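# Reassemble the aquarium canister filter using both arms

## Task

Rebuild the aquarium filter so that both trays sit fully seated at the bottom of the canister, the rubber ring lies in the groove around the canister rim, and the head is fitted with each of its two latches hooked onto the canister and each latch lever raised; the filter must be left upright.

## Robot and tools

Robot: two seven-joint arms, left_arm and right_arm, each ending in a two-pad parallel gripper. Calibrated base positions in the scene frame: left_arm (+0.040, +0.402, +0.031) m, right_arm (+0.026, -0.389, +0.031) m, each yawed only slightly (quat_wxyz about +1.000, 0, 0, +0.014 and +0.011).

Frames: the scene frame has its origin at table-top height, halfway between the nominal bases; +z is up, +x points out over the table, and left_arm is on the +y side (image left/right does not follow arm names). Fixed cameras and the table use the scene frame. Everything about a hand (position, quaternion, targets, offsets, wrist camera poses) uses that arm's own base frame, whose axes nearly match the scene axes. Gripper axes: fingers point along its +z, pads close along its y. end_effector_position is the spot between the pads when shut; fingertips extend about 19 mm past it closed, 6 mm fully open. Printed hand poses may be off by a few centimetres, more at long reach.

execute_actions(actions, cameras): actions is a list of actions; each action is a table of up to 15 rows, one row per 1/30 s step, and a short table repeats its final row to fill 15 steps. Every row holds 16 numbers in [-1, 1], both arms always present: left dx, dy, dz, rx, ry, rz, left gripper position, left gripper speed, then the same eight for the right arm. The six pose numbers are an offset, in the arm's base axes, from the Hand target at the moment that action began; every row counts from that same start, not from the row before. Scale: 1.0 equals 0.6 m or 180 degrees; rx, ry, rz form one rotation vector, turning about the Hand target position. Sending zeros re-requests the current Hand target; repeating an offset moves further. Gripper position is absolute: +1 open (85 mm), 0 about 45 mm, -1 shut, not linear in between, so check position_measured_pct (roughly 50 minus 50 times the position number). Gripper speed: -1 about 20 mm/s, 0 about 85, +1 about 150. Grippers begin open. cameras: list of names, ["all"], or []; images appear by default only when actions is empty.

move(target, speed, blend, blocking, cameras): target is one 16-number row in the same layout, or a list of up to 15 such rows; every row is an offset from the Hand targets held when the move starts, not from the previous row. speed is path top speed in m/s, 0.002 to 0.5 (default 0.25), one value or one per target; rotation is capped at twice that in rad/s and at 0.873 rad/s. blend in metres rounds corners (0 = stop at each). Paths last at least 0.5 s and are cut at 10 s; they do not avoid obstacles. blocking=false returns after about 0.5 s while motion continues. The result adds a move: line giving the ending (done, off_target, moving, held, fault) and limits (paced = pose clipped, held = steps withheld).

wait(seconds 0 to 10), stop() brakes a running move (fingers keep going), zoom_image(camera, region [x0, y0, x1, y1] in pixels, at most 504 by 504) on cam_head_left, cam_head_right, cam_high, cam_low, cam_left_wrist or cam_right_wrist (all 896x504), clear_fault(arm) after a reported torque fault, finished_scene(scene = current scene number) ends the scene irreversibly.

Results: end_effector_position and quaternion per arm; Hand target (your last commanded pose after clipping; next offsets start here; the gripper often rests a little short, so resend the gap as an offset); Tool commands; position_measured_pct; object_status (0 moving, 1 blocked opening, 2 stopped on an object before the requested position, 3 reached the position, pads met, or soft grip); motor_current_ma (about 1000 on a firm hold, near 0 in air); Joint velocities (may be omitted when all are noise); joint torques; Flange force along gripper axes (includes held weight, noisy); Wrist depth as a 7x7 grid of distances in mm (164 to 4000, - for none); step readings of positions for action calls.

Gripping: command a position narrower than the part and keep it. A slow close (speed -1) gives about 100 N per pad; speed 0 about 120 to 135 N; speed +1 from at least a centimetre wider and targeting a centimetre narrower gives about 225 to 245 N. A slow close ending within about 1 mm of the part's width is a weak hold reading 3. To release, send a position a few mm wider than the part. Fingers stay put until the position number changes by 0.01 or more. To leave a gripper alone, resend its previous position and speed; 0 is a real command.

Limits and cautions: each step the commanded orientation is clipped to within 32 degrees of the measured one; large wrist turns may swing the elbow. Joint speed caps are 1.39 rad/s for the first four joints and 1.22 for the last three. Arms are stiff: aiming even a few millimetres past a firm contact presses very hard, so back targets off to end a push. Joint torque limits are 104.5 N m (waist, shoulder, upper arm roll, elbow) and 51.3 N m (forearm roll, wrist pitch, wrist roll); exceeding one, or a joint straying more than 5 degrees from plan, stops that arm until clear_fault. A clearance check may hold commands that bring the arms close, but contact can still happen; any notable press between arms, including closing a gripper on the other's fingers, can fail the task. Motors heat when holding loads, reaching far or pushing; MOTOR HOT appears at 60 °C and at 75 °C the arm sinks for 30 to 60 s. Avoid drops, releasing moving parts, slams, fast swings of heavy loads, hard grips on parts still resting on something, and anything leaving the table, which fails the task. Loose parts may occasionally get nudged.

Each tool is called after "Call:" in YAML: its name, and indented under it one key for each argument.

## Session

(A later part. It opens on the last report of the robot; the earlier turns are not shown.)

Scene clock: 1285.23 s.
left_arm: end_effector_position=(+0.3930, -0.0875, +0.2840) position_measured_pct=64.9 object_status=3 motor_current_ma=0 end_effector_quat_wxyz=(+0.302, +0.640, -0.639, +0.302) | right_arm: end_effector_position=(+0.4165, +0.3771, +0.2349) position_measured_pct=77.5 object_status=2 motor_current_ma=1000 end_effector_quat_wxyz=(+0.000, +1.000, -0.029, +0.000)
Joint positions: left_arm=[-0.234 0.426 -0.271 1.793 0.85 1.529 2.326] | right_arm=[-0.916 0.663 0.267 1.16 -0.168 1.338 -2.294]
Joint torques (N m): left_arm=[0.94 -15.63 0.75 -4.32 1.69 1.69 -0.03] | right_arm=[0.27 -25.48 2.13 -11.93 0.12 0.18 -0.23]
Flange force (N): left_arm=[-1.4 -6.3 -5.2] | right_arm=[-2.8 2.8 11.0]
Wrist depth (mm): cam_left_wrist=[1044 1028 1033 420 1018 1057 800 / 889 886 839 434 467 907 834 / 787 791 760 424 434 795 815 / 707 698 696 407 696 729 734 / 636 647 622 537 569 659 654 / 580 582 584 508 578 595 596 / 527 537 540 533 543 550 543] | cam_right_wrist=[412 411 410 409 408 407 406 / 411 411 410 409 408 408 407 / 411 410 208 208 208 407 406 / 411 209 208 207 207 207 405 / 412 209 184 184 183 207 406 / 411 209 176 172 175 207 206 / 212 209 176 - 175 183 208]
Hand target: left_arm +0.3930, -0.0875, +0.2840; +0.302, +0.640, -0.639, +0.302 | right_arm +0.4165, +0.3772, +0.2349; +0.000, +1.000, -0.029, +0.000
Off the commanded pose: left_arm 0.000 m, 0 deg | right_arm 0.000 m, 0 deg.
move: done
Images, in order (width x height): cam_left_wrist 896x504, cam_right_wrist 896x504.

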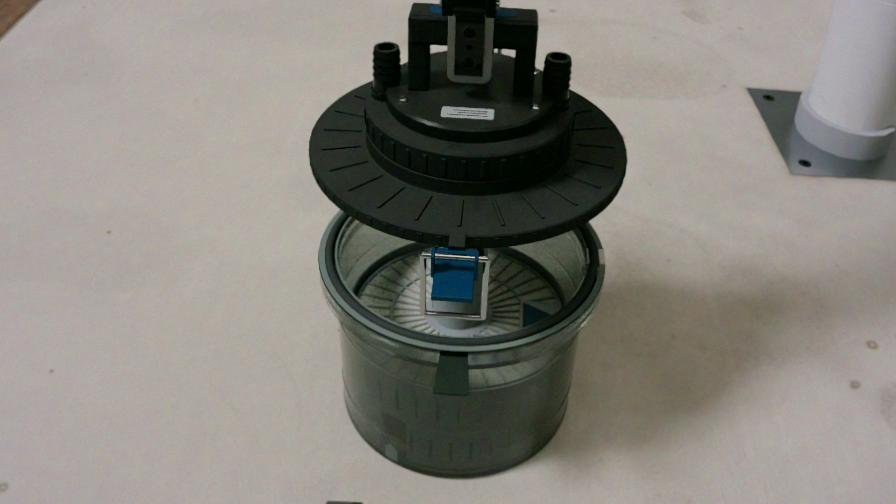

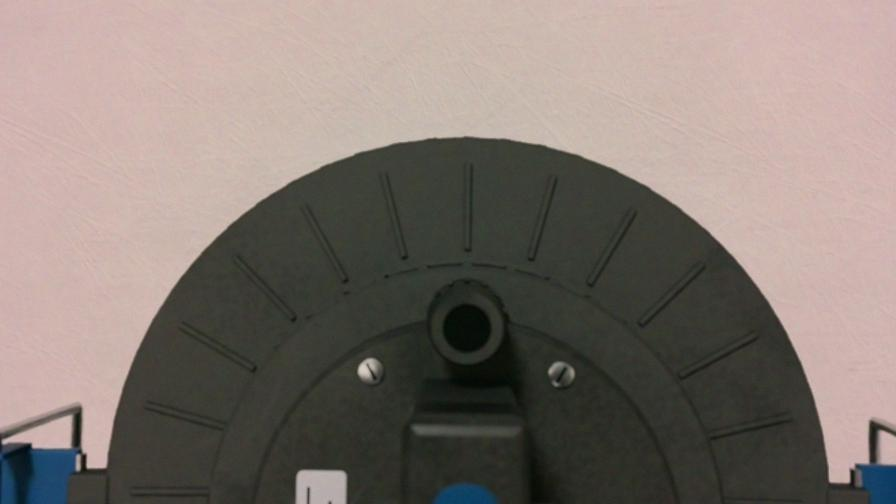

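Call:
move:
  target: [0,0,0,0,0,0,-0.3,-0.7,0.002,0,-0.067,0,0,0.0028,-0.8,-1]
  speed: 0.06
  cameras: ["cam_low","cam_left_wrist"]

Call:
zoom_image:
  camera: "cam_left_wrist"
  region: [250, 50, 670, 450]

Call:
zoom_image:
  camera: "cam_low"
  region: [310, 130, 480, 270]

Scene clock: 1310.50 s.
left_arm: end_effector_position=(+0.3930, -0.0875, +0.2840) position_measured_pct=64.9 object_status=3 motor_current_ma=0 end_effector_quat_wxyz=(+0.302, +0.640, -0.639, +0.302) | right_arm: end_effector_position=(+0.4177, +0.3771, +0.1947) position_measured_pct=77.5 object_status=2 motor_current_ma=1000 end_effector_quat_wxyz=(+0.000, +1.000, -0.025, +0.000)
Joint positions: left_arm=[-0.234 0.426 -0.271 1.793 0.85 1.529 2.326] | right_arm=[-0.913 0.695 0.257 1.235 -0.174 1.233 -2.276]
Joint torques (N m): left_arm=[0.95 -15.62 0.75 -4.33 1.68 1.7 -0.03] | right_arm=[0.36 -25.87 2.19 -11.35 0.12 0.12 -0.07]
Flange force (N): left_arm=[-1.4 -6.2 -5.2] | right_arm=[-2.0 1.3 10.2]
Wrist depth (mm): cam_left_wrist=[1052 1023 1028 388 1018 1057 801 / 889 892 902 449 892 925 840 / 789 790 753 453 496 815 819 / 710 697 479 447 460 725 733 / 633 651 622 420 632 661 653 / 580 583 583 507 579 591 596 / 527 539 540 533 544 547 540] | cam_right_wrist=[371 371 369 369 369 368 367 / 372 371 370 370 368 367 367 / 372 370 209 208 207 367 367 / 371 209 208 207 207 207 366 / 372 209 185 184 184 207 366 / 371 209 176 172 175 206 206 / 212 209 176 - 175 183 208]
Hand target: left_arm +0.3930, -0.0875, +0.2840; +0.302, +0.640, -0.639, +0.302 | right_arm +0.4177, +0.3771, +0.1947; +0.000, +1.000, -0.025, +0.000
Off the commanded pose: left_arm 0.000 m, 0 deg | right_arm 0.000 m, 0 deg.
move: done
Images, in order (width x height): cam_low 896x504, cam_left_wrist 896x504.

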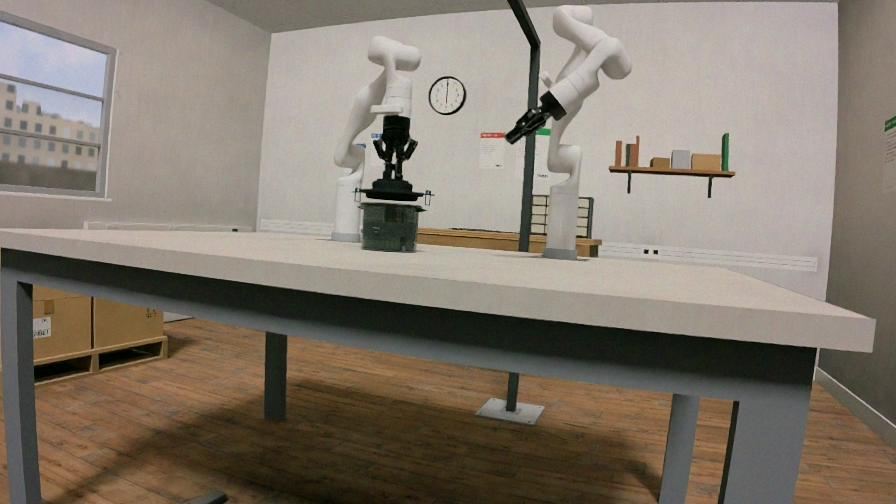

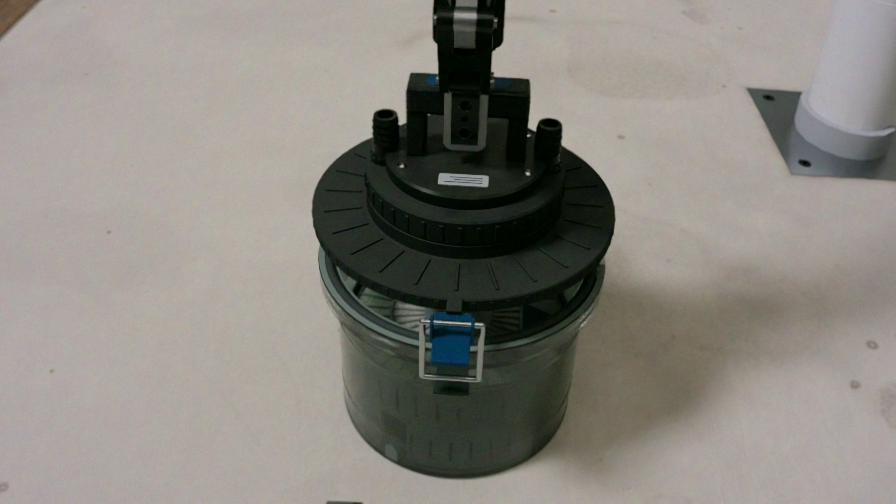

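Scaled by 1.200 from the camera's 896x504 image, which has a finer 1280x720 frame.

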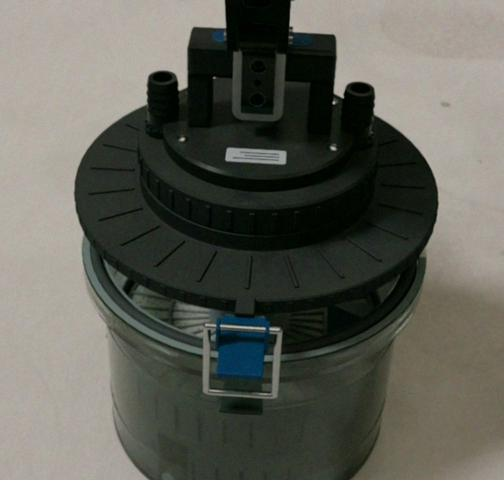

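Scaled by 2.965 from the camera's 896x504 image, which has a finer 1280x720 frame.

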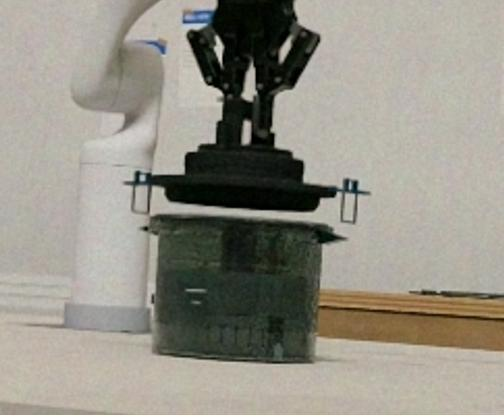

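Call:
move:
  target: [0,0,0,0,0,0,-0.3,-0.7,0,0,-0.025,0,0,0,-0.8,-1]
  speed: 0.04
  cameras: ["cam_low","cam_left_wrist"]

Call:
zoom_image:
  camera: "cam_left_wrist"
  region: [250, 50, 670, 450]

Call:
zoom_image:
  camera: "cam_low"
  region: [310, 130, 480, 270]

Scene clock: 1324.40 s.
left_arm: end_effector_position=(+0.3930, -0.0875, +0.2840) position_measured_pct=64.9 object_status=3 motor_current_ma=0 end_effector_quat_wxyz=(+0.302, +0.640, -0.639, +0.302) | right_arm: end_effector_position=(+0.4177, +0.3772, +0.1797) position_measured_pct=77.5 object_status=2 motor_current_ma=1000 end_effector_quat_wxyz=(+0.000, +1.000, -0.025, +0.000)
Joint positions: left_arm=[-0.234 0.426 -0.271 1.793 0.85 1.529 2.326] | right_arm=[-0.913 0.708 0.254 1.26 -0.177 1.194 -2.273]
Joint torques (N m): left_arm=[0.95 -15.57 0.77 -4.33 1.71 1.7 -0.04] | right_arm=[0.34 -25.9 2.17 -11.31 0.11 0.26 -0.06]
Flange force (N): left_arm=[-1.3 -6.1 -5.2] | right_arm=[-2.7 2.0 10.6]
Wrist depth (mm): cam_left_wrist=[1047 1023 1028 382 1025 1061 802 / 892 891 877 454 916 917 840 / 787 790 778 467 763 813 820 / 708 698 503 456 483 726 738 / 631 646 626 448 631 659 650 / 579 583 585 508 576 595 598 / 527 539 540 533 543 546 542] | cam_right_wrist=[356 356 355 354 354 353 352 / 356 355 355 354 353 353 352 / 356 355 208 208 208 352 351 / 356 210 208 207 207 207 351 / 356 209 185 184 183 207 351 / 356 209 176 172 175 206 206 / 212 209 176 - 175 183 208]
Hand target: left_arm +0.3930, -0.0875, +0.2840; +0.302, +0.640, -0.639, +0.302 | right_arm +0.4177, +0.3772, +0.1797; +0.000, +1.000, -0.025, +0.000
Off the commanded pose: left_arm 0.000 m, 0 deg | right_arm 0.000 m, 0 deg.
move: done
Images, in order (width x height): cam_low 896x504, cam_left_wrist 896x504.

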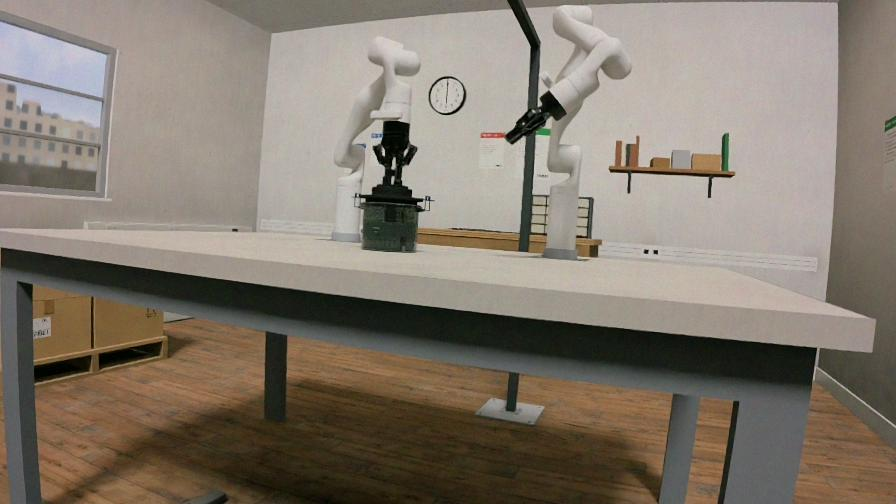

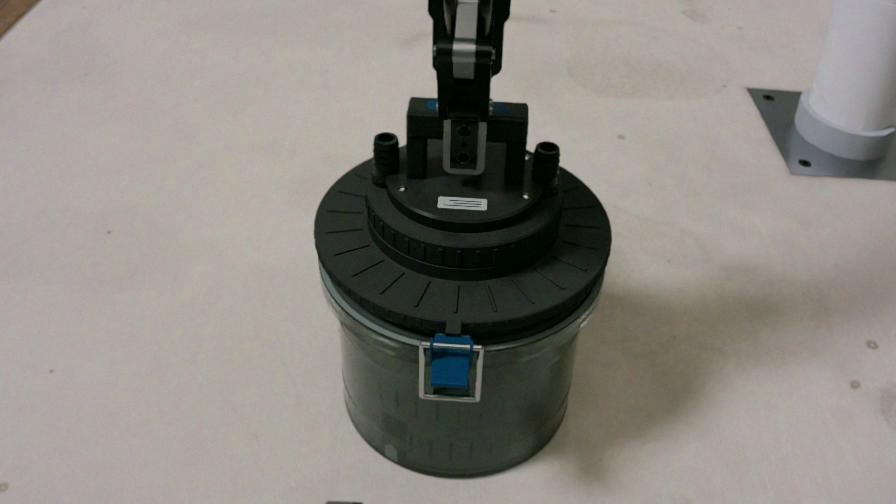

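Scaled by 1.200 from the camera's 896x504 image, which has a finer 1280x720 frame.

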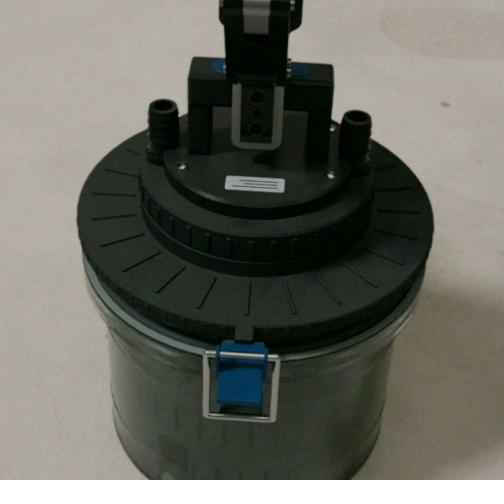

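Scaled by 2.965 from the camera's 896x504 image, which has a finer 1280x720 frame.

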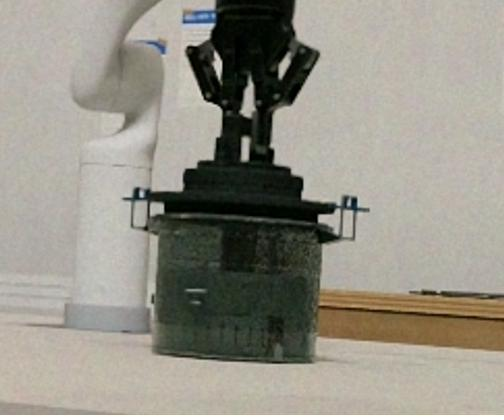

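Call:
move:
  target: [0,0,0,0,0,0,-0.3,-0.7,0,0,-0.007,0,0,0,-0.8,-1]
  speed: 0.015

Scene clock: 1330.17 s.
left_arm: end_effector_position=(+0.3930, -0.0875, +0.2840) position_measured_pct=64.9 object_status=3 motor_current_ma=0 end_effector_quat_wxyz=(+0.302, +0.640, -0.639, +0.302) | right_arm: end_effector_position=(+0.4177, +0.3772, +0.1755) position_measured_pct=77.5 object_status=2 motor_current_ma=1000 end_effector_quat_wxyz=(+0.000, +1.000, -0.025, +0.000)
Joint positions: left_arm=[-0.234 0.426 -0.271 1.793 0.85 1.529 2.326] | right_arm=[-0.912 0.712 0.253 1.267 -0.178 1.183 -2.272]
Joint torques (N m): left_arm=[0.94 -15.59 0.74 -4.34 1.72 1.68 -0.04] | right_arm=[0.35 -25.97 2.2 -11.18 0.1 0.24 -0.07]
Flange force (N): left_arm=[-1.3 -6.1 -5.2] | right_arm=[-2.3 1.6 10.4]
Wrist depth (mm): cam_left_wrist=[1051 1031 1033 381 1022 1064 804 / 891 894 878 457 916 922 839 / 788 796 782 473 791 815 817 / 709 700 510 459 489 729 738 / 631 646 622 452 632 662 652 / 581 584 586 507 579 596 598 / 527 537 539 533 544 547 540] | cam_right_wrist=[352 352 351 350 349 348 348 / 352 352 351 350 349 349 348 / 352 351 208 208 207 348 347 / 352 209 208 207 207 207 348 / 352 209 184 184 183 206 347 / 351 209 176 172 175 206 206 / 212 209 176 - 175 183 208]
Hand target: left_arm +0.3930, -0.0875, +0.2840; +0.302, +0.640, -0.639, +0.302 | right_arm +0.4177, +0.3771, +0.1755; +0.000, +1.000, -0.025, +0.000
Off the commanded pose: left_arm 0.000 m, 0 deg | right_arm 0.000 m, 0 deg.
move: done

Call:
move:
  target: [0,0,0,0,0,0,-0.3,-0.7,0,0,-0.006,0,0,0,-0.8,-1]
  speed: 0.01

Scene clock: 1333.47 s.
left_arm: end_effector_position=(+0.3930, -0.0875, +0.2840) position_measured_pct=64.9 object_status=3 motor_current_ma=0 end_effector_quat_wxyz=(+0.302, +0.640, -0.639, +0.302) | right_arm: end_effector_position=(+0.4177, +0.3771, +0.1718) position_measured_pct=77.5 object_status=2 motor_current_ma=1000 end_effector_quat_wxyz=(+0.000, +1.000, -0.025, +0.000)
Joint positions: left_arm=[-0.234 0.426 -0.271 1.793 0.85 1.529 2.326] | right_arm=[-0.912 0.716 0.252 1.273 -0.178 1.174 -2.271]
Joint torques (N m): left_arm=[0.93 -15.63 0.76 -4.36 1.7 1.69 0.01] | right_arm=[0.71 -25.67 2.49 -10.77 0.33 0.28 -0.06]
Flange force (N): left_arm=[-1.5 -6.1 -5.1] | right_arm=[-2.3 0.6 9.7]
Wrist depth (mm): cam_left_wrist=[1049 1025 1018 403 1017 1054 800 / 885 894 901 457 911 922 841 / 790 793 778 474 766 813 820 / 708 692 518 459 497 729 735 / 635 647 623 456 628 659 653 / 576 582 585 508 582 596 597 / 527 538 542 532 546 548 540] | cam_right_wrist=[348 348 347 347 345 344 344 / 348 348 347 346 345 345 344 / 349 348 208 208 207 344 344 / 348 210 208 207 207 207 344 / 349 209 184 184 183 206 344 / 349 209 176 172 175 206 206 / 212 209 176 - 175 183 208]
Hand target: left_arm +0.3930, -0.0875, +0.2840; +0.302, +0.640, -0.639, +0.302 | right_arm +0.4177, +0.3771, +0.1719; +0.000, +1.000, -0.025, +0.000
Off the commanded pose: left_arm 0.000 m, 0 deg | right_arm 0.000 m, 0 deg.
move: done

Call:
move:
  target: [0,0,0,0,0,0,-0.3,-0.7,0,0,-0.004,0,0,0,-0.8,-1]
  speed: 0.01
  cameras: ["cam_low"]

Call:
zoom_image:
  camera: "cam_low"
  region: [330, 170, 460, 270]

Scene clock: 1339.63 s.
left_arm: end_effector_position=(+0.3930, -0.0875, +0.2840) position_measured_pct=64.9 object_status=3 motor_current_ma=0 end_effector_quat_wxyz=(+0.302, +0.640, -0.639, +0.302) | right_arm: end_effector_position=(+0.4177, +0.3772, +0.1695) position_measured_pct=77.5 object_status=2 motor_current_ma=1000 end_effector_quat_wxyz=(+0.000, +1.000, -0.025, +0.000)
Joint positions: left_arm=[-0.234 0.426 -0.271 1.793 0.85 1.529 2.326] | right_arm=[-0.912 0.718 0.252 1.276 -0.179 1.168 -2.271]
Joint torques (N m): left_arm=[0.94 -15.6 0.74 -4.34 1.74 1.67 -0.04] | right_arm=[0.91 -24.77 2.63 -10.49 0.62 0.41 -0.06]
Flange force (N): left_arm=[-1.3 -6.1 -5.3] | right_arm=[-3.4 1.3 8.8]
Wrist depth (mm): cam_left_wrist=[1051 1025 1033 405 1017 1063 805 / 886 895 896 461 918 917 837 / 789 794 787 475 789 814 812 / 708 702 520 460 497 733 733 / 631 647 624 454 630 662 649 / 581 583 585 507 581 595 595 / 527 539 541 532 544 547 541] | cam_right_wrist=[346 346 345 344 343 342 342 / 347 345 345 344 344 343 342 / 346 346 209 208 208 342 342 / 346 345 209 207 207 207 341 / 345 209 185 184 184 207 342 / 346 209 176 172 175 206 206 / 212 209 176 - 175 183 208]
Hand target: left_arm +0.3930, -0.0875, +0.2840; +0.302, +0.640, -0.639, +0.302 | right_arm +0.4177, +0.3771, +0.1695; +0.000, +1.000, -0.025, +0.000
Off the commanded pose: left_arm 0.000 m, 0 deg | right_arm 0.000 m, 0 deg.
move: done
Images, in order (width x height): cam_low 896x504.

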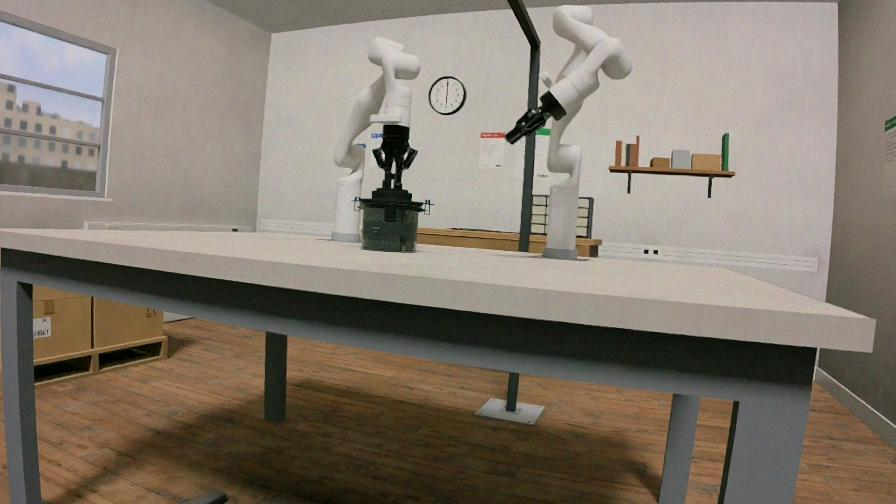

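Scaled by 3.877 from the camera's 896x504 image, which has a finer 1280x720 frame.

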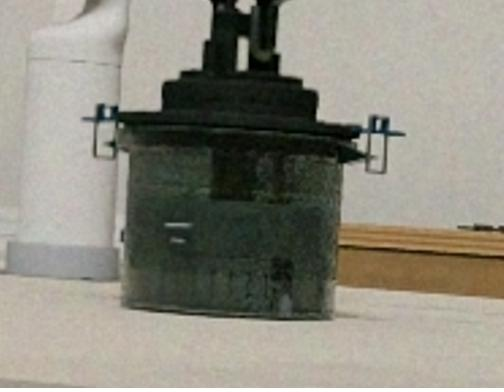

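Call:
move:
  target: [0,0,0,0,0,0,-0.3,-0.7,0,0,-0.003,0,0,0,-0.8,-1]
  speed: 0.01

Call:
move:
  target: [0,0,0,0,0,0,-0.3,-0.7,0,0,-0.002,0,0,0,-0.8,-1]
  speed: 0.01

Scene clock: 1345.87 s.
left_arm: end_effector_position=(+0.3930, -0.0875, +0.2840) position_measured_pct=64.9 object_status=3 motor_current_ma=0 end_effector_quat_wxyz=(+0.302, +0.640, -0.639, +0.302) | right_arm: end_effector_position=(+0.4177, +0.3771, +0.1677) position_measured_pct=77.5 object_status=2 motor_current_ma=1000 end_effector_quat_wxyz=(+0.000, +1.000, -0.025, +0.000)
Joint positions: left_arm=[-0.234 0.426 -0.271 1.793 0.85 1.529 2.326] | right_arm=[-0.912 0.72 0.251 1.279 -0.179 1.164 -2.27]
Joint torques (N m): left_arm=[0.95 -15.63 0.76 -4.36 1.71 1.68 -0.02] | right_arm=[-0.31 -14.72 0.87 -6.13 0.19 -0.33 -0.13]
Flange force (N): left_arm=[-1.5 -6.1 -5.2] | right_arm=[-2.9 4.1 -10.1]
Wrist depth (mm): cam_left_wrist=[1052 1023 1026 401 1015 1057 803 / 882 891 900 446 916 917 834 / 787 790 780 476 789 812 818 / 705 698 522 462 495 728 733 / 631 649 624 454 627 663 651 / 577 582 585 506 580 597 597 / 528 536 540 533 548 548 540] | cam_right_wrist=[346 345 344 343 343 341 340 / 345 345 344 343 342 341 341 / 345 344 209 209 208 341 340 / 346 344 209 208 208 208 340 / 345 209 185 184 184 207 340 / 345 209 176 173 176 207 339 / 212 209 176 - 176 183 208]
Hand target: left_arm +0.3930, -0.0875, +0.2840; +0.302, +0.640, -0.639, +0.302 | right_arm +0.4177, +0.3771, +0.1677; +0.000, +1.000, -0.025, +0.000
Off the commanded pose: left_arm 0.000 m, 0 deg | right_arm 0.000 m, 0 deg.
move: done

Scene clock: 1346.57 s.
left_arm: end_effector_position=(+0.3930, -0.0875, +0.2840) position_measured_pct=64.9 object_status=3 motor_current_ma=0 end_effector_quat_wxyz=(+0.302, +0.640, -0.639, +0.302) | right_arm: end_effector_position=(+0.4177, +0.3772, +0.1665) position_measured_pct=77.5 object_status=2 motor_current_ma=1000 end_effector_quat_wxyz=(+0.000, +1.000, -0.025, +0.000)
Joint positions: left_arm=[-0.234 0.426 -0.271 1.793 0.85 1.529 2.326] | right_arm=[-0.912 0.721 0.251 1.281 -0.18 1.161 -2.27]
Joint torques (N m): left_arm=[0.95 -15.61 0.76 -4.32 1.69 1.7 -0.05] | right_arm=[-2.26 -5.64 -1.75 -2.03 -0.63 -0.7 -0.19]
Flange force (N): left_arm=[-1.3 -6.2 -5.3] | right_arm=[-1.1 7.2 -27.1]
Wrist depth (mm): cam_left_wrist=[1047 1028 1033 399 1022 1059 801 / 885 885 900 423 912 917 840 / 788 793 803 471 788 818 818 / 714 699 524 461 492 730 735 / 631 651 620 465 628 662 647 / 579 583 584 502 582 591 593 / 527 536 541 533 545 544 542] | cam_right_wrist=[346 344 344 343 342 342 341 / 345 344 343 343 341 341 340 / 345 345 210 209 209 340 340 / 345 344 209 209 208 208 339 / 344 209 185 185 184 207 339 / 344 209 177 173 176 207 339 / 212 209 176 - 175 183 208]
Hand target: left_arm +0.3930, -0.0875, +0.2840; +0.302, +0.640, -0.639, +0.302 | right_arm +0.4177, +0.3772, +0.1665; +0.000, +1.000, -0.025, +0.000
Off the commanded pose: left_arm 0.000 m, 0 deg | right_arm 0.000 m, 0 deg.
move: done

Call:
move:
  target: [0,0,0,0,0,0,-0.3,-0.7,0,0,-0.002,0,0,0,-0.8,-1]
  speed: 0.01
  cameras: ["cam_low","cam_left_wrist","cam_right_wrist"]

Call:
zoom_image:
  camera: "cam_low"
  region: [340, 180, 450, 260]

Call:
zoom_image:
  camera: "cam_left_wrist"
  region: [300, 250, 620, 450]

Scene clock: 1354.57 s.
left_arm: end_effector_position=(+0.3930, -0.0875, +0.2840) position_measured_pct=64.9 object_status=3 motor_current_ma=0 end_effector_quat_wxyz=(+0.302, +0.640, -0.639, +0.302) | right_arm: end_effector_position=(+0.4177, +0.3772, +0.1654) position_measured_pct=77.5 object_status=2 motor_current_ma=1000 end_effector_quat_wxyz=(+0.000, +1.000, -0.025, +0.000)
Joint positions: left_arm=[-0.234 0.426 -0.271 1.793 0.85 1.529 2.326] | right_arm=[-0.912 0.722 0.251 1.283 -0.18 1.158 -2.27]
Joint torques (N m): left_arm=[0.95 -15.6 0.76 -4.33 1.69 1.67 -0.04] | right_arm=[-1.41 8.96 -2.48 1.55 -0.59 -3.99 -0.17]
Flange force (N): left_arm=[-1.4 -6.2 -5.3] | right_arm=[-9.6 13.6 -55.7]
Wrist depth (mm): cam_left_wrist=[1059 1036 1025 404 1011 1061 800 / 889 892 898 426 916 917 844 / 791 797 793 476 789 811 821 / 706 702 526 462 495 729 733 / 633 646 623 464 628 662 651 / 581 585 585 502 579 594 595 / 529 538 543 533 545 547 540] | cam_right_wrist=[346 344 344 342 342 341 339 / 345 345 344 343 341 341 340 / 345 344 210 209 209 341 339 / 345 344 209 208 208 208 339 / 344 209 185 185 184 207 339 / 345 209 177 174 176 207 338 / 212 209 176 - 176 183 208]
Hand target: left_arm +0.3930, -0.0875, +0.2840; +0.302, +0.640, -0.639, +0.302 | right_arm +0.4177, +0.3771, +0.1653; +0.000, +1.000, -0.025, +0.000
Off the commanded pose: left_arm 0.000 m, 0 deg | right_arm 0.000 m, 0 deg.
move: done
Images, in order (width x height): cam_low 896x504, cam_left_wrist 896x504, cam_right_wrist 896x504.

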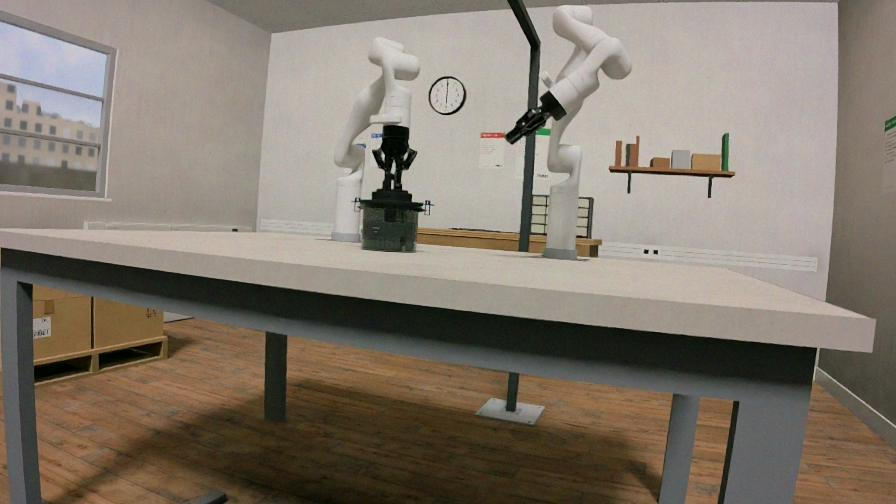

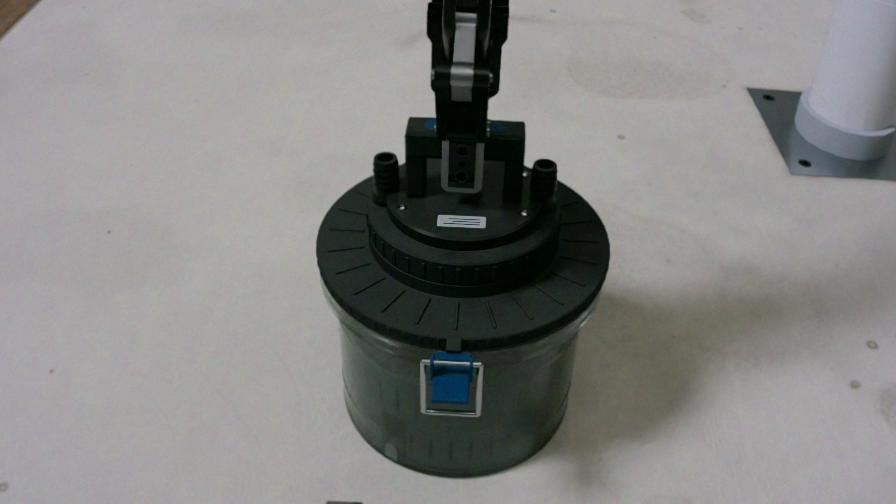

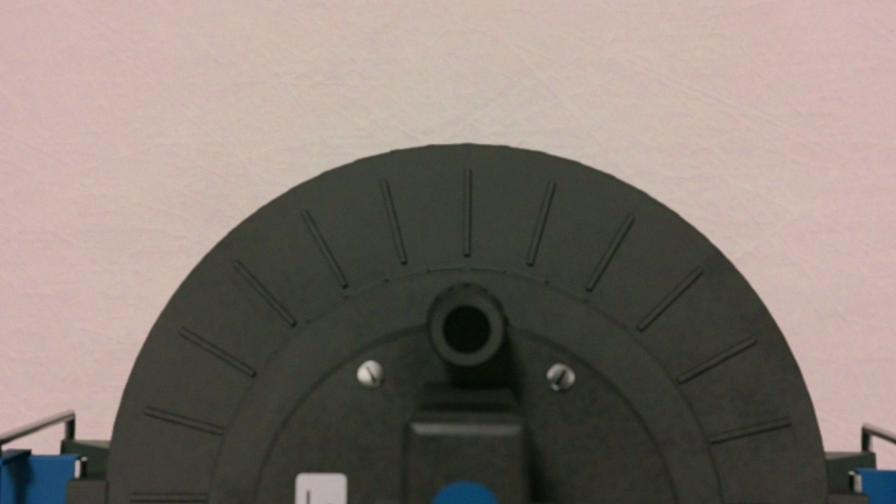

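Scaled by 4.582 from the camera's 896x504 image, which has a finer 1280x720 frame.

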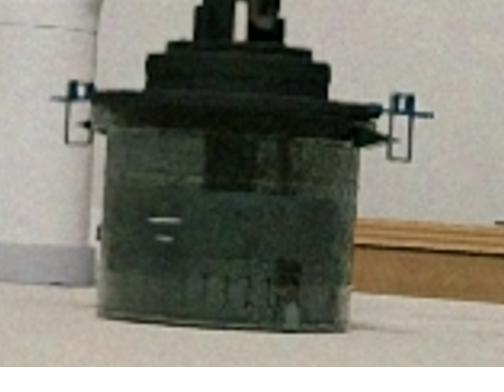

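Scaled by 1.575 from the camera's 896x504 image, which has a finer 1280x720 frame.

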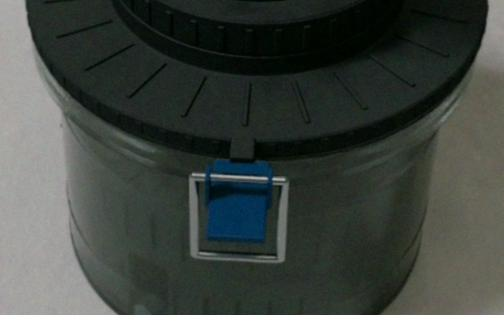

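Call:
move:
  target: [0.0048,-0.05,-0.2,-0.1361,0,0,-0.3,-0.7,0,0,0.0015,0,0,0,-0.8,-1]
  speed: 0.12
  cameras: ["cam_low","cam_left_wrist","cam_head_left"]

Scene clock: 1410.37 s.
left_arm: end_effector_position=(+0.3959, -0.1175, +0.1640) position_measured_pct=64.9 object_status=3 motor_current_ma=0 end_effector_quat_wxyz=(+0.431, +0.561, -0.561, +0.431) | right_arm: end_effector_position=(+0.4177, +0.3772, +0.1661) position_measured_pct=77.5 object_status=2 motor_current_ma=1000 end_effector_quat_wxyz=(+0.000, +1.000, -0.025, +0.000)
Joint positions: left_arm=[-0.396 0.917 -0.138 1.893 1.076 1.564 1.819] | right_arm=[-0.912 0.721 0.251 1.282 -0.18 1.16 -2.27]
Joint torques (N m): left_arm=[0.96 -18.51 2.12 0.21 0.8 2.82 -0.12] | right_arm=[-2.11 -1.05 -2.07 -0.08 -0.61 -0.91 -0.15]
Flange force (N): left_arm=[-2.4 -5.5 -4.5] | right_arm=[-2.3 8.0 -35.3]
Wrist depth (mm): cam_left_wrist=[3266 3172 3219 374 3250 3203 753 / 3299 3349 3282 444 3332 3157 3070 / 3349 3453 3400 422 2474 2456 2438 / 1100 1126 1063 427 1038 1217 828 / 814 858 456 396 414 910 815 / 658 669 642 370 392 697 700 / 541 560 527 396 458 580 574] | cam_right_wrist=[345 345 344 343 342 341 340 / 346 344 343 343 342 340 340 / 346 344 210 209 209 341 339 / 345 344 209 208 208 208 339 / 344 209 185 185 184 207 339 / 345 209 177 174 176 207 339 / 212 208 176 - 176 183 208]
Hand target: left_arm +0.3959, -0.1175, +0.1640; +0.431, +0.561, -0.561, +0.431 | right_arm +0.4177, +0.3772, +0.1662; +0.000, +1.000, -0.025, +0.000
Off the commanded pose: left_arm 0.000 m, 0 deg | right_arm 0.000 m, 0 deg.
move: done
Images, in order (width x height): cam_head_left 896x504, cam_low 896x504, cam_left_wrist 896x504.

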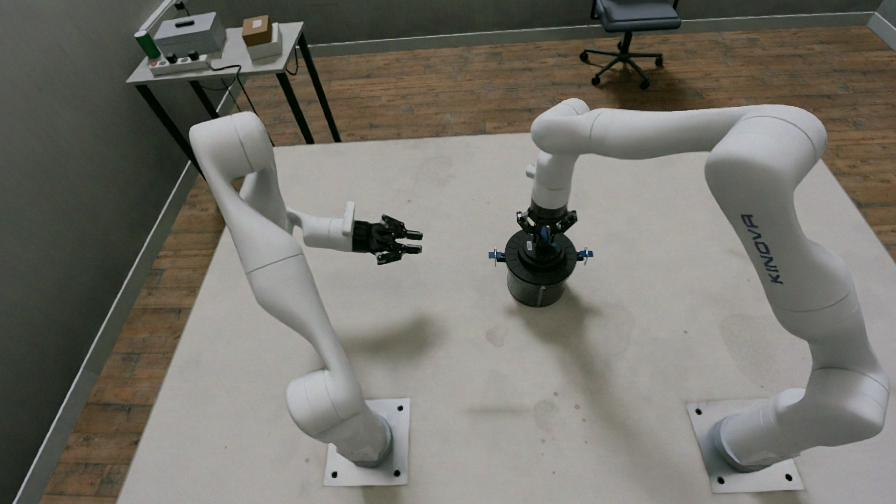

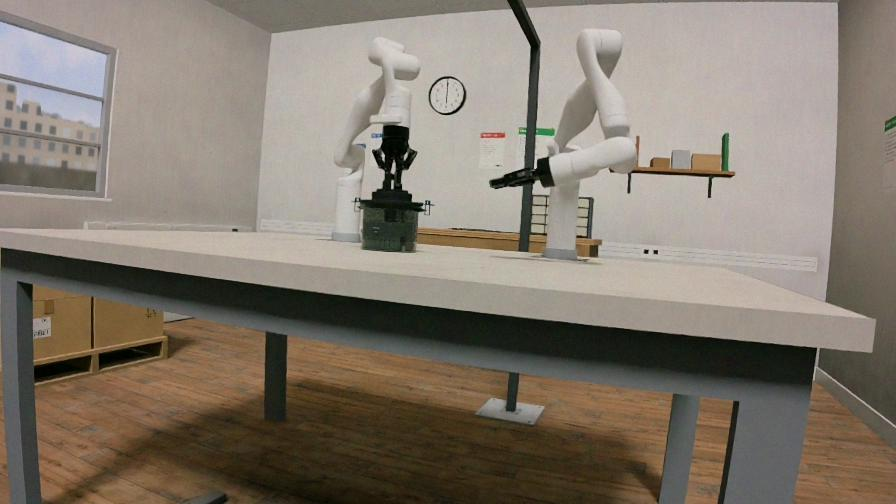

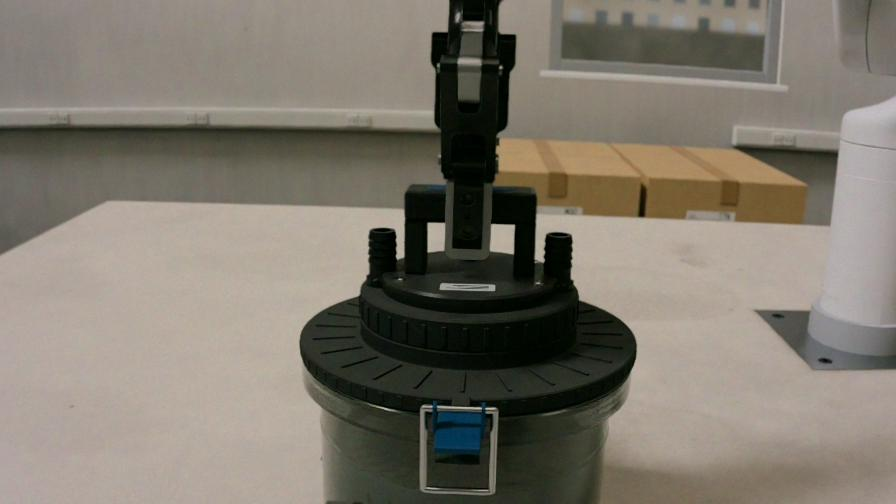

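Call:
move:
  target: [0,-0.03,-0.14,0,0,0,-0.3,-0.7,0,0,0,0,0,0,-0.8,-1]
  speed: 0.1
  cameras: ["cam_left_wrist","cam_high"]

Call:
zoom_image:
  camera: "cam_left_wrist"
  region: [350, 200, 570, 420]

Scene clock: 1416.87 s.
left_arm: end_effector_position=(+0.3959, -0.1355, +0.0800) position_measured_pct=64.9 object_status=3 motor_current_ma=0 end_effector_quat_wxyz=(+0.431, +0.561, -0.561, +0.430) | right_arm: end_effector_position=(+0.4177, +0.3772, +0.1662) position_measured_pct=77.5 object_status=2 motor_current_ma=1000 end_effector_quat_wxyz=(+0.000, +1.000, -0.025, +0.000)
Joint positions: left_arm=[-0.372 1.115 -0.115 1.864 1.137 1.472 1.681] | right_arm=[-0.912 0.721 0.251 1.282 -0.18 1.16 -2.27]
Joint torques (N m): left_arm=[0.96 -19.42 2.51 1.56 0.42 2.87 -0.06] | right_arm=[-2.11 -1.1 -2.09 -0.07 -0.6 -0.93 -0.16]
Flange force (N): left_arm=[-4.1 -5.3 -3.9] | right_arm=[-2.1 7.8 -35.3]
Wrist depth (mm): cam_left_wrist=[3203 3299 3250 385 3098 3157 3157 / 3383 3383 3219 383 389 3172 3128 / 1157 1161 380 357 362 1292 1047 / 787 802 712 316 357 799 776 / 582 589 417 396 402 621 620 / 474 476 441 366 381 498 500 / 387 390 394 375 385 417 407] | cam_right_wrist=[346 345 343 343 342 341 341 / 345 345 344 343 342 341 340 / 345 344 210 209 209 341 340 / 345 344 209 208 208 208 339 / 344 209 185 185 184 207 339 / 345 209 177 174 176 207 338 / 212 209 176 - 175 183 208]
Hand target: left_arm +0.3959, -0.1355, +0.0800; +0.431, +0.561, -0.561, +0.430 | right_arm +0.4177, +0.3772, +0.1662; +0.000, +1.000, -0.025, +0.000
Off the commanded pose: left_arm 0.000 m, 0 deg | right_arm 0.000 m, 0 deg.
move: done
Images, in order (width x height): cam_high 896x504, cam_left_wrist 896x504.

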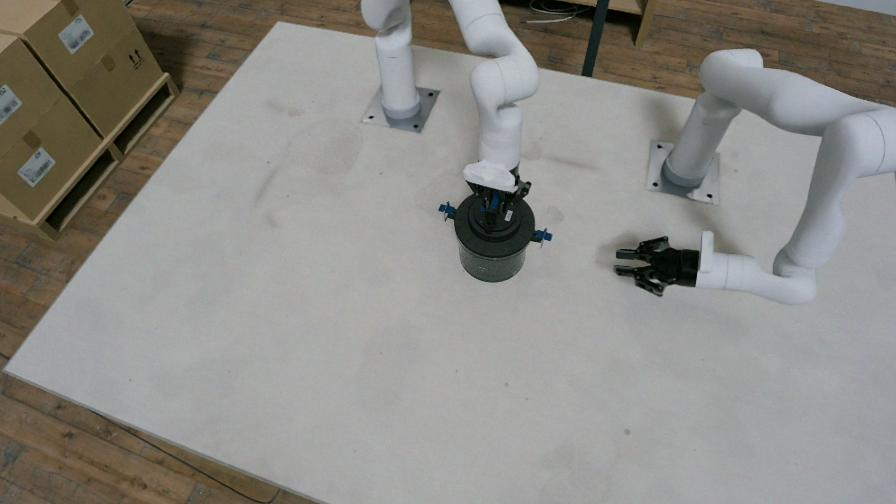

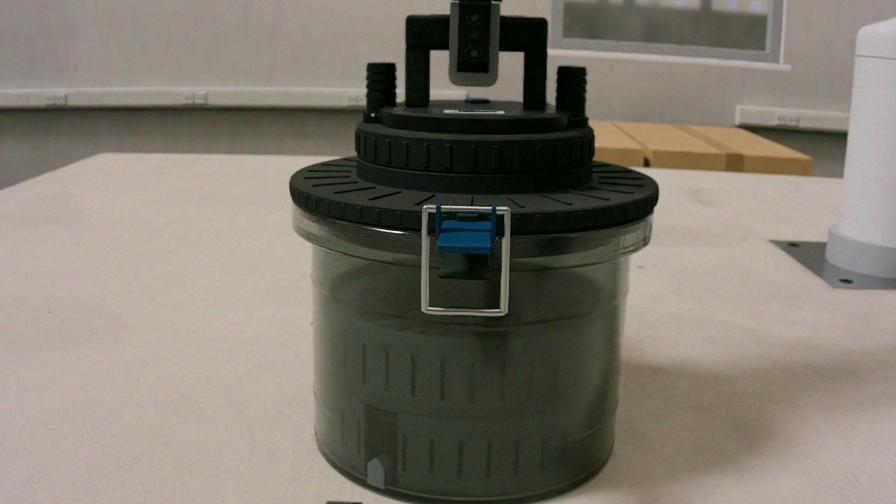

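Scaled by 2.291 from the camera's 896x504 image, which has a finer 1280x720 frame.

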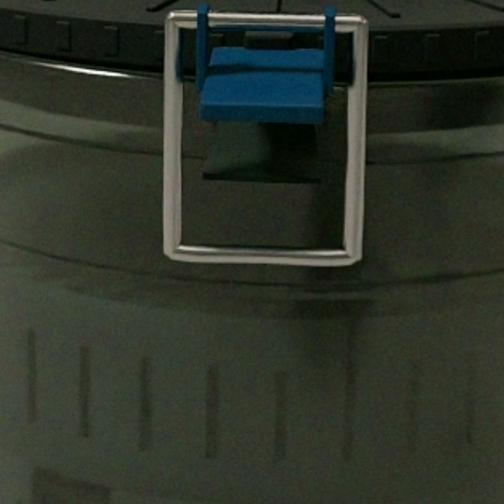

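Call:
move:
  target:
    - [0,0,0,0,0,-0.0228,-1,0,0,0,0,0,0,0,-0.8,-1]
    - [-0.005,-0.1988,0.0123,0,0,-0.0228,-1,0,0,0,0,0,0,0,-0.8,-1]
  speed: 0.08
  cameras: ["cam_left_wrist","cam_low","cam_head_left"]

Call:
zoom_image:
  camera: "cam_low"
  region: [370, 160, 530, 270]

Scene clock: 1535.33 s.
left_arm: end_effector_position=(+0.3929, -0.2548, +0.0874) position_measured_pct=98.7 object_status=3 motor_current_ma=980 end_effector_quat_wxyz=(+0.446, +0.541, -0.580, +0.415) | right_arm: end_effector_position=(+0.4177, +0.3772, +0.1662) position_measured_pct=77.5 object_status=2 motor_current_ma=1000 end_effector_quat_wxyz=(+0.000, +1.000, -0.025, +0.000)
Joint positions: left_arm=[-0.164 1.09 -0.006 1.915 1.301 1.349 1.706] | right_arm=[-0.912 0.721 0.251 1.282 -0.18 1.16 -2.27]
Joint torques (N m): left_arm=[0.86 -19.4 3.44 1.29 0.48 2.98 -0.04] | right_arm=[-2.11 -1.12 -2.03 -0.14 -0.61 -0.98 -0.14]
Flange force (N): left_arm=[-3.9 -5.9 -2.3] | right_arm=[-2.3 7.9 -35.3]
Wrist depth (mm): cam_left_wrist=[3041 3055 3041 270 3084 3098 3098 / 3000 3041 281 269 280 3203 676 / 1186 1208 270 270 274 2343 1092 / 817 329 253 241 260 895 731 / 596 249 233 225 234 601 642 / 486 494 319 191 316 510 515 / 400 402 272 201 277 430 420] | cam_right_wrist=[346 345 343 343 342 341 340 / 346 344 343 342 342 340 341 / 345 345 210 209 209 340 340 / 345 344 209 208 208 208 339 / 345 209 185 185 184 208 339 / 344 209 177 173 176 207 339 / 212 208 176 - 175 183 208]
Hand target: left_arm +0.3929, -0.2548, +0.0874; +0.446, +0.541, -0.580, +0.415 | right_arm +0.4177, +0.3772, +0.1662; +0.000, +1.000, -0.025, +0.000
Off the commanded pose: left_arm 0.000 m, 0 deg | right_arm 0.000 m, 0 deg.
move: done
Images, in order (width x height): cam_head_left 896x504, cam_low 896x504, cam_left_wrist 896x504.

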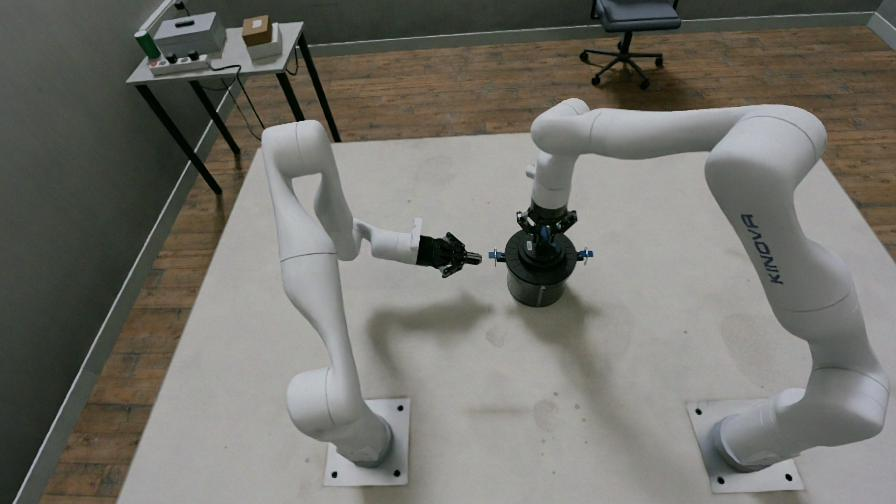

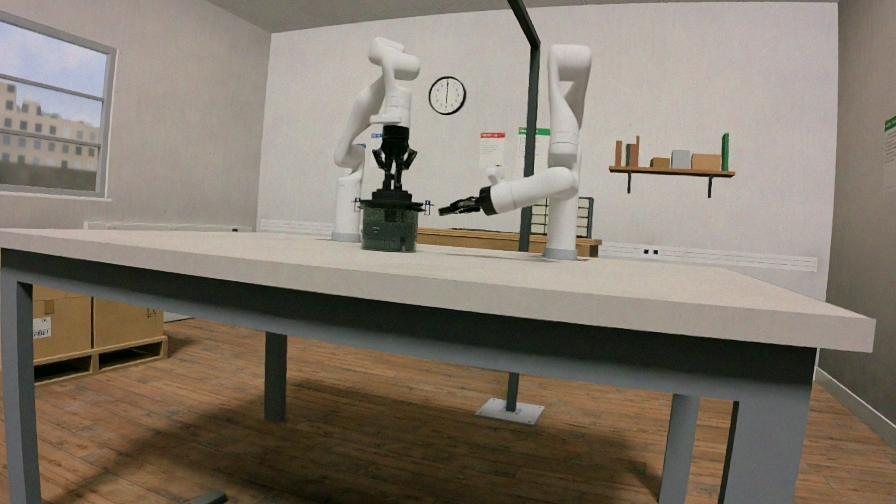

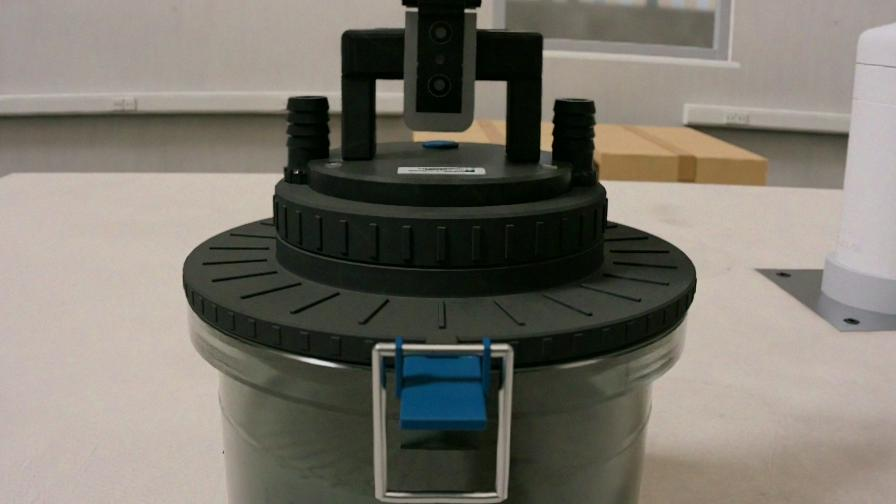

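Scaled by 3.150 from the camera's 896x504 image, which has a finer 1280x720 frame.

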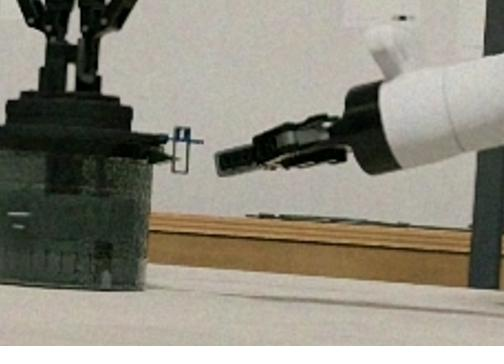

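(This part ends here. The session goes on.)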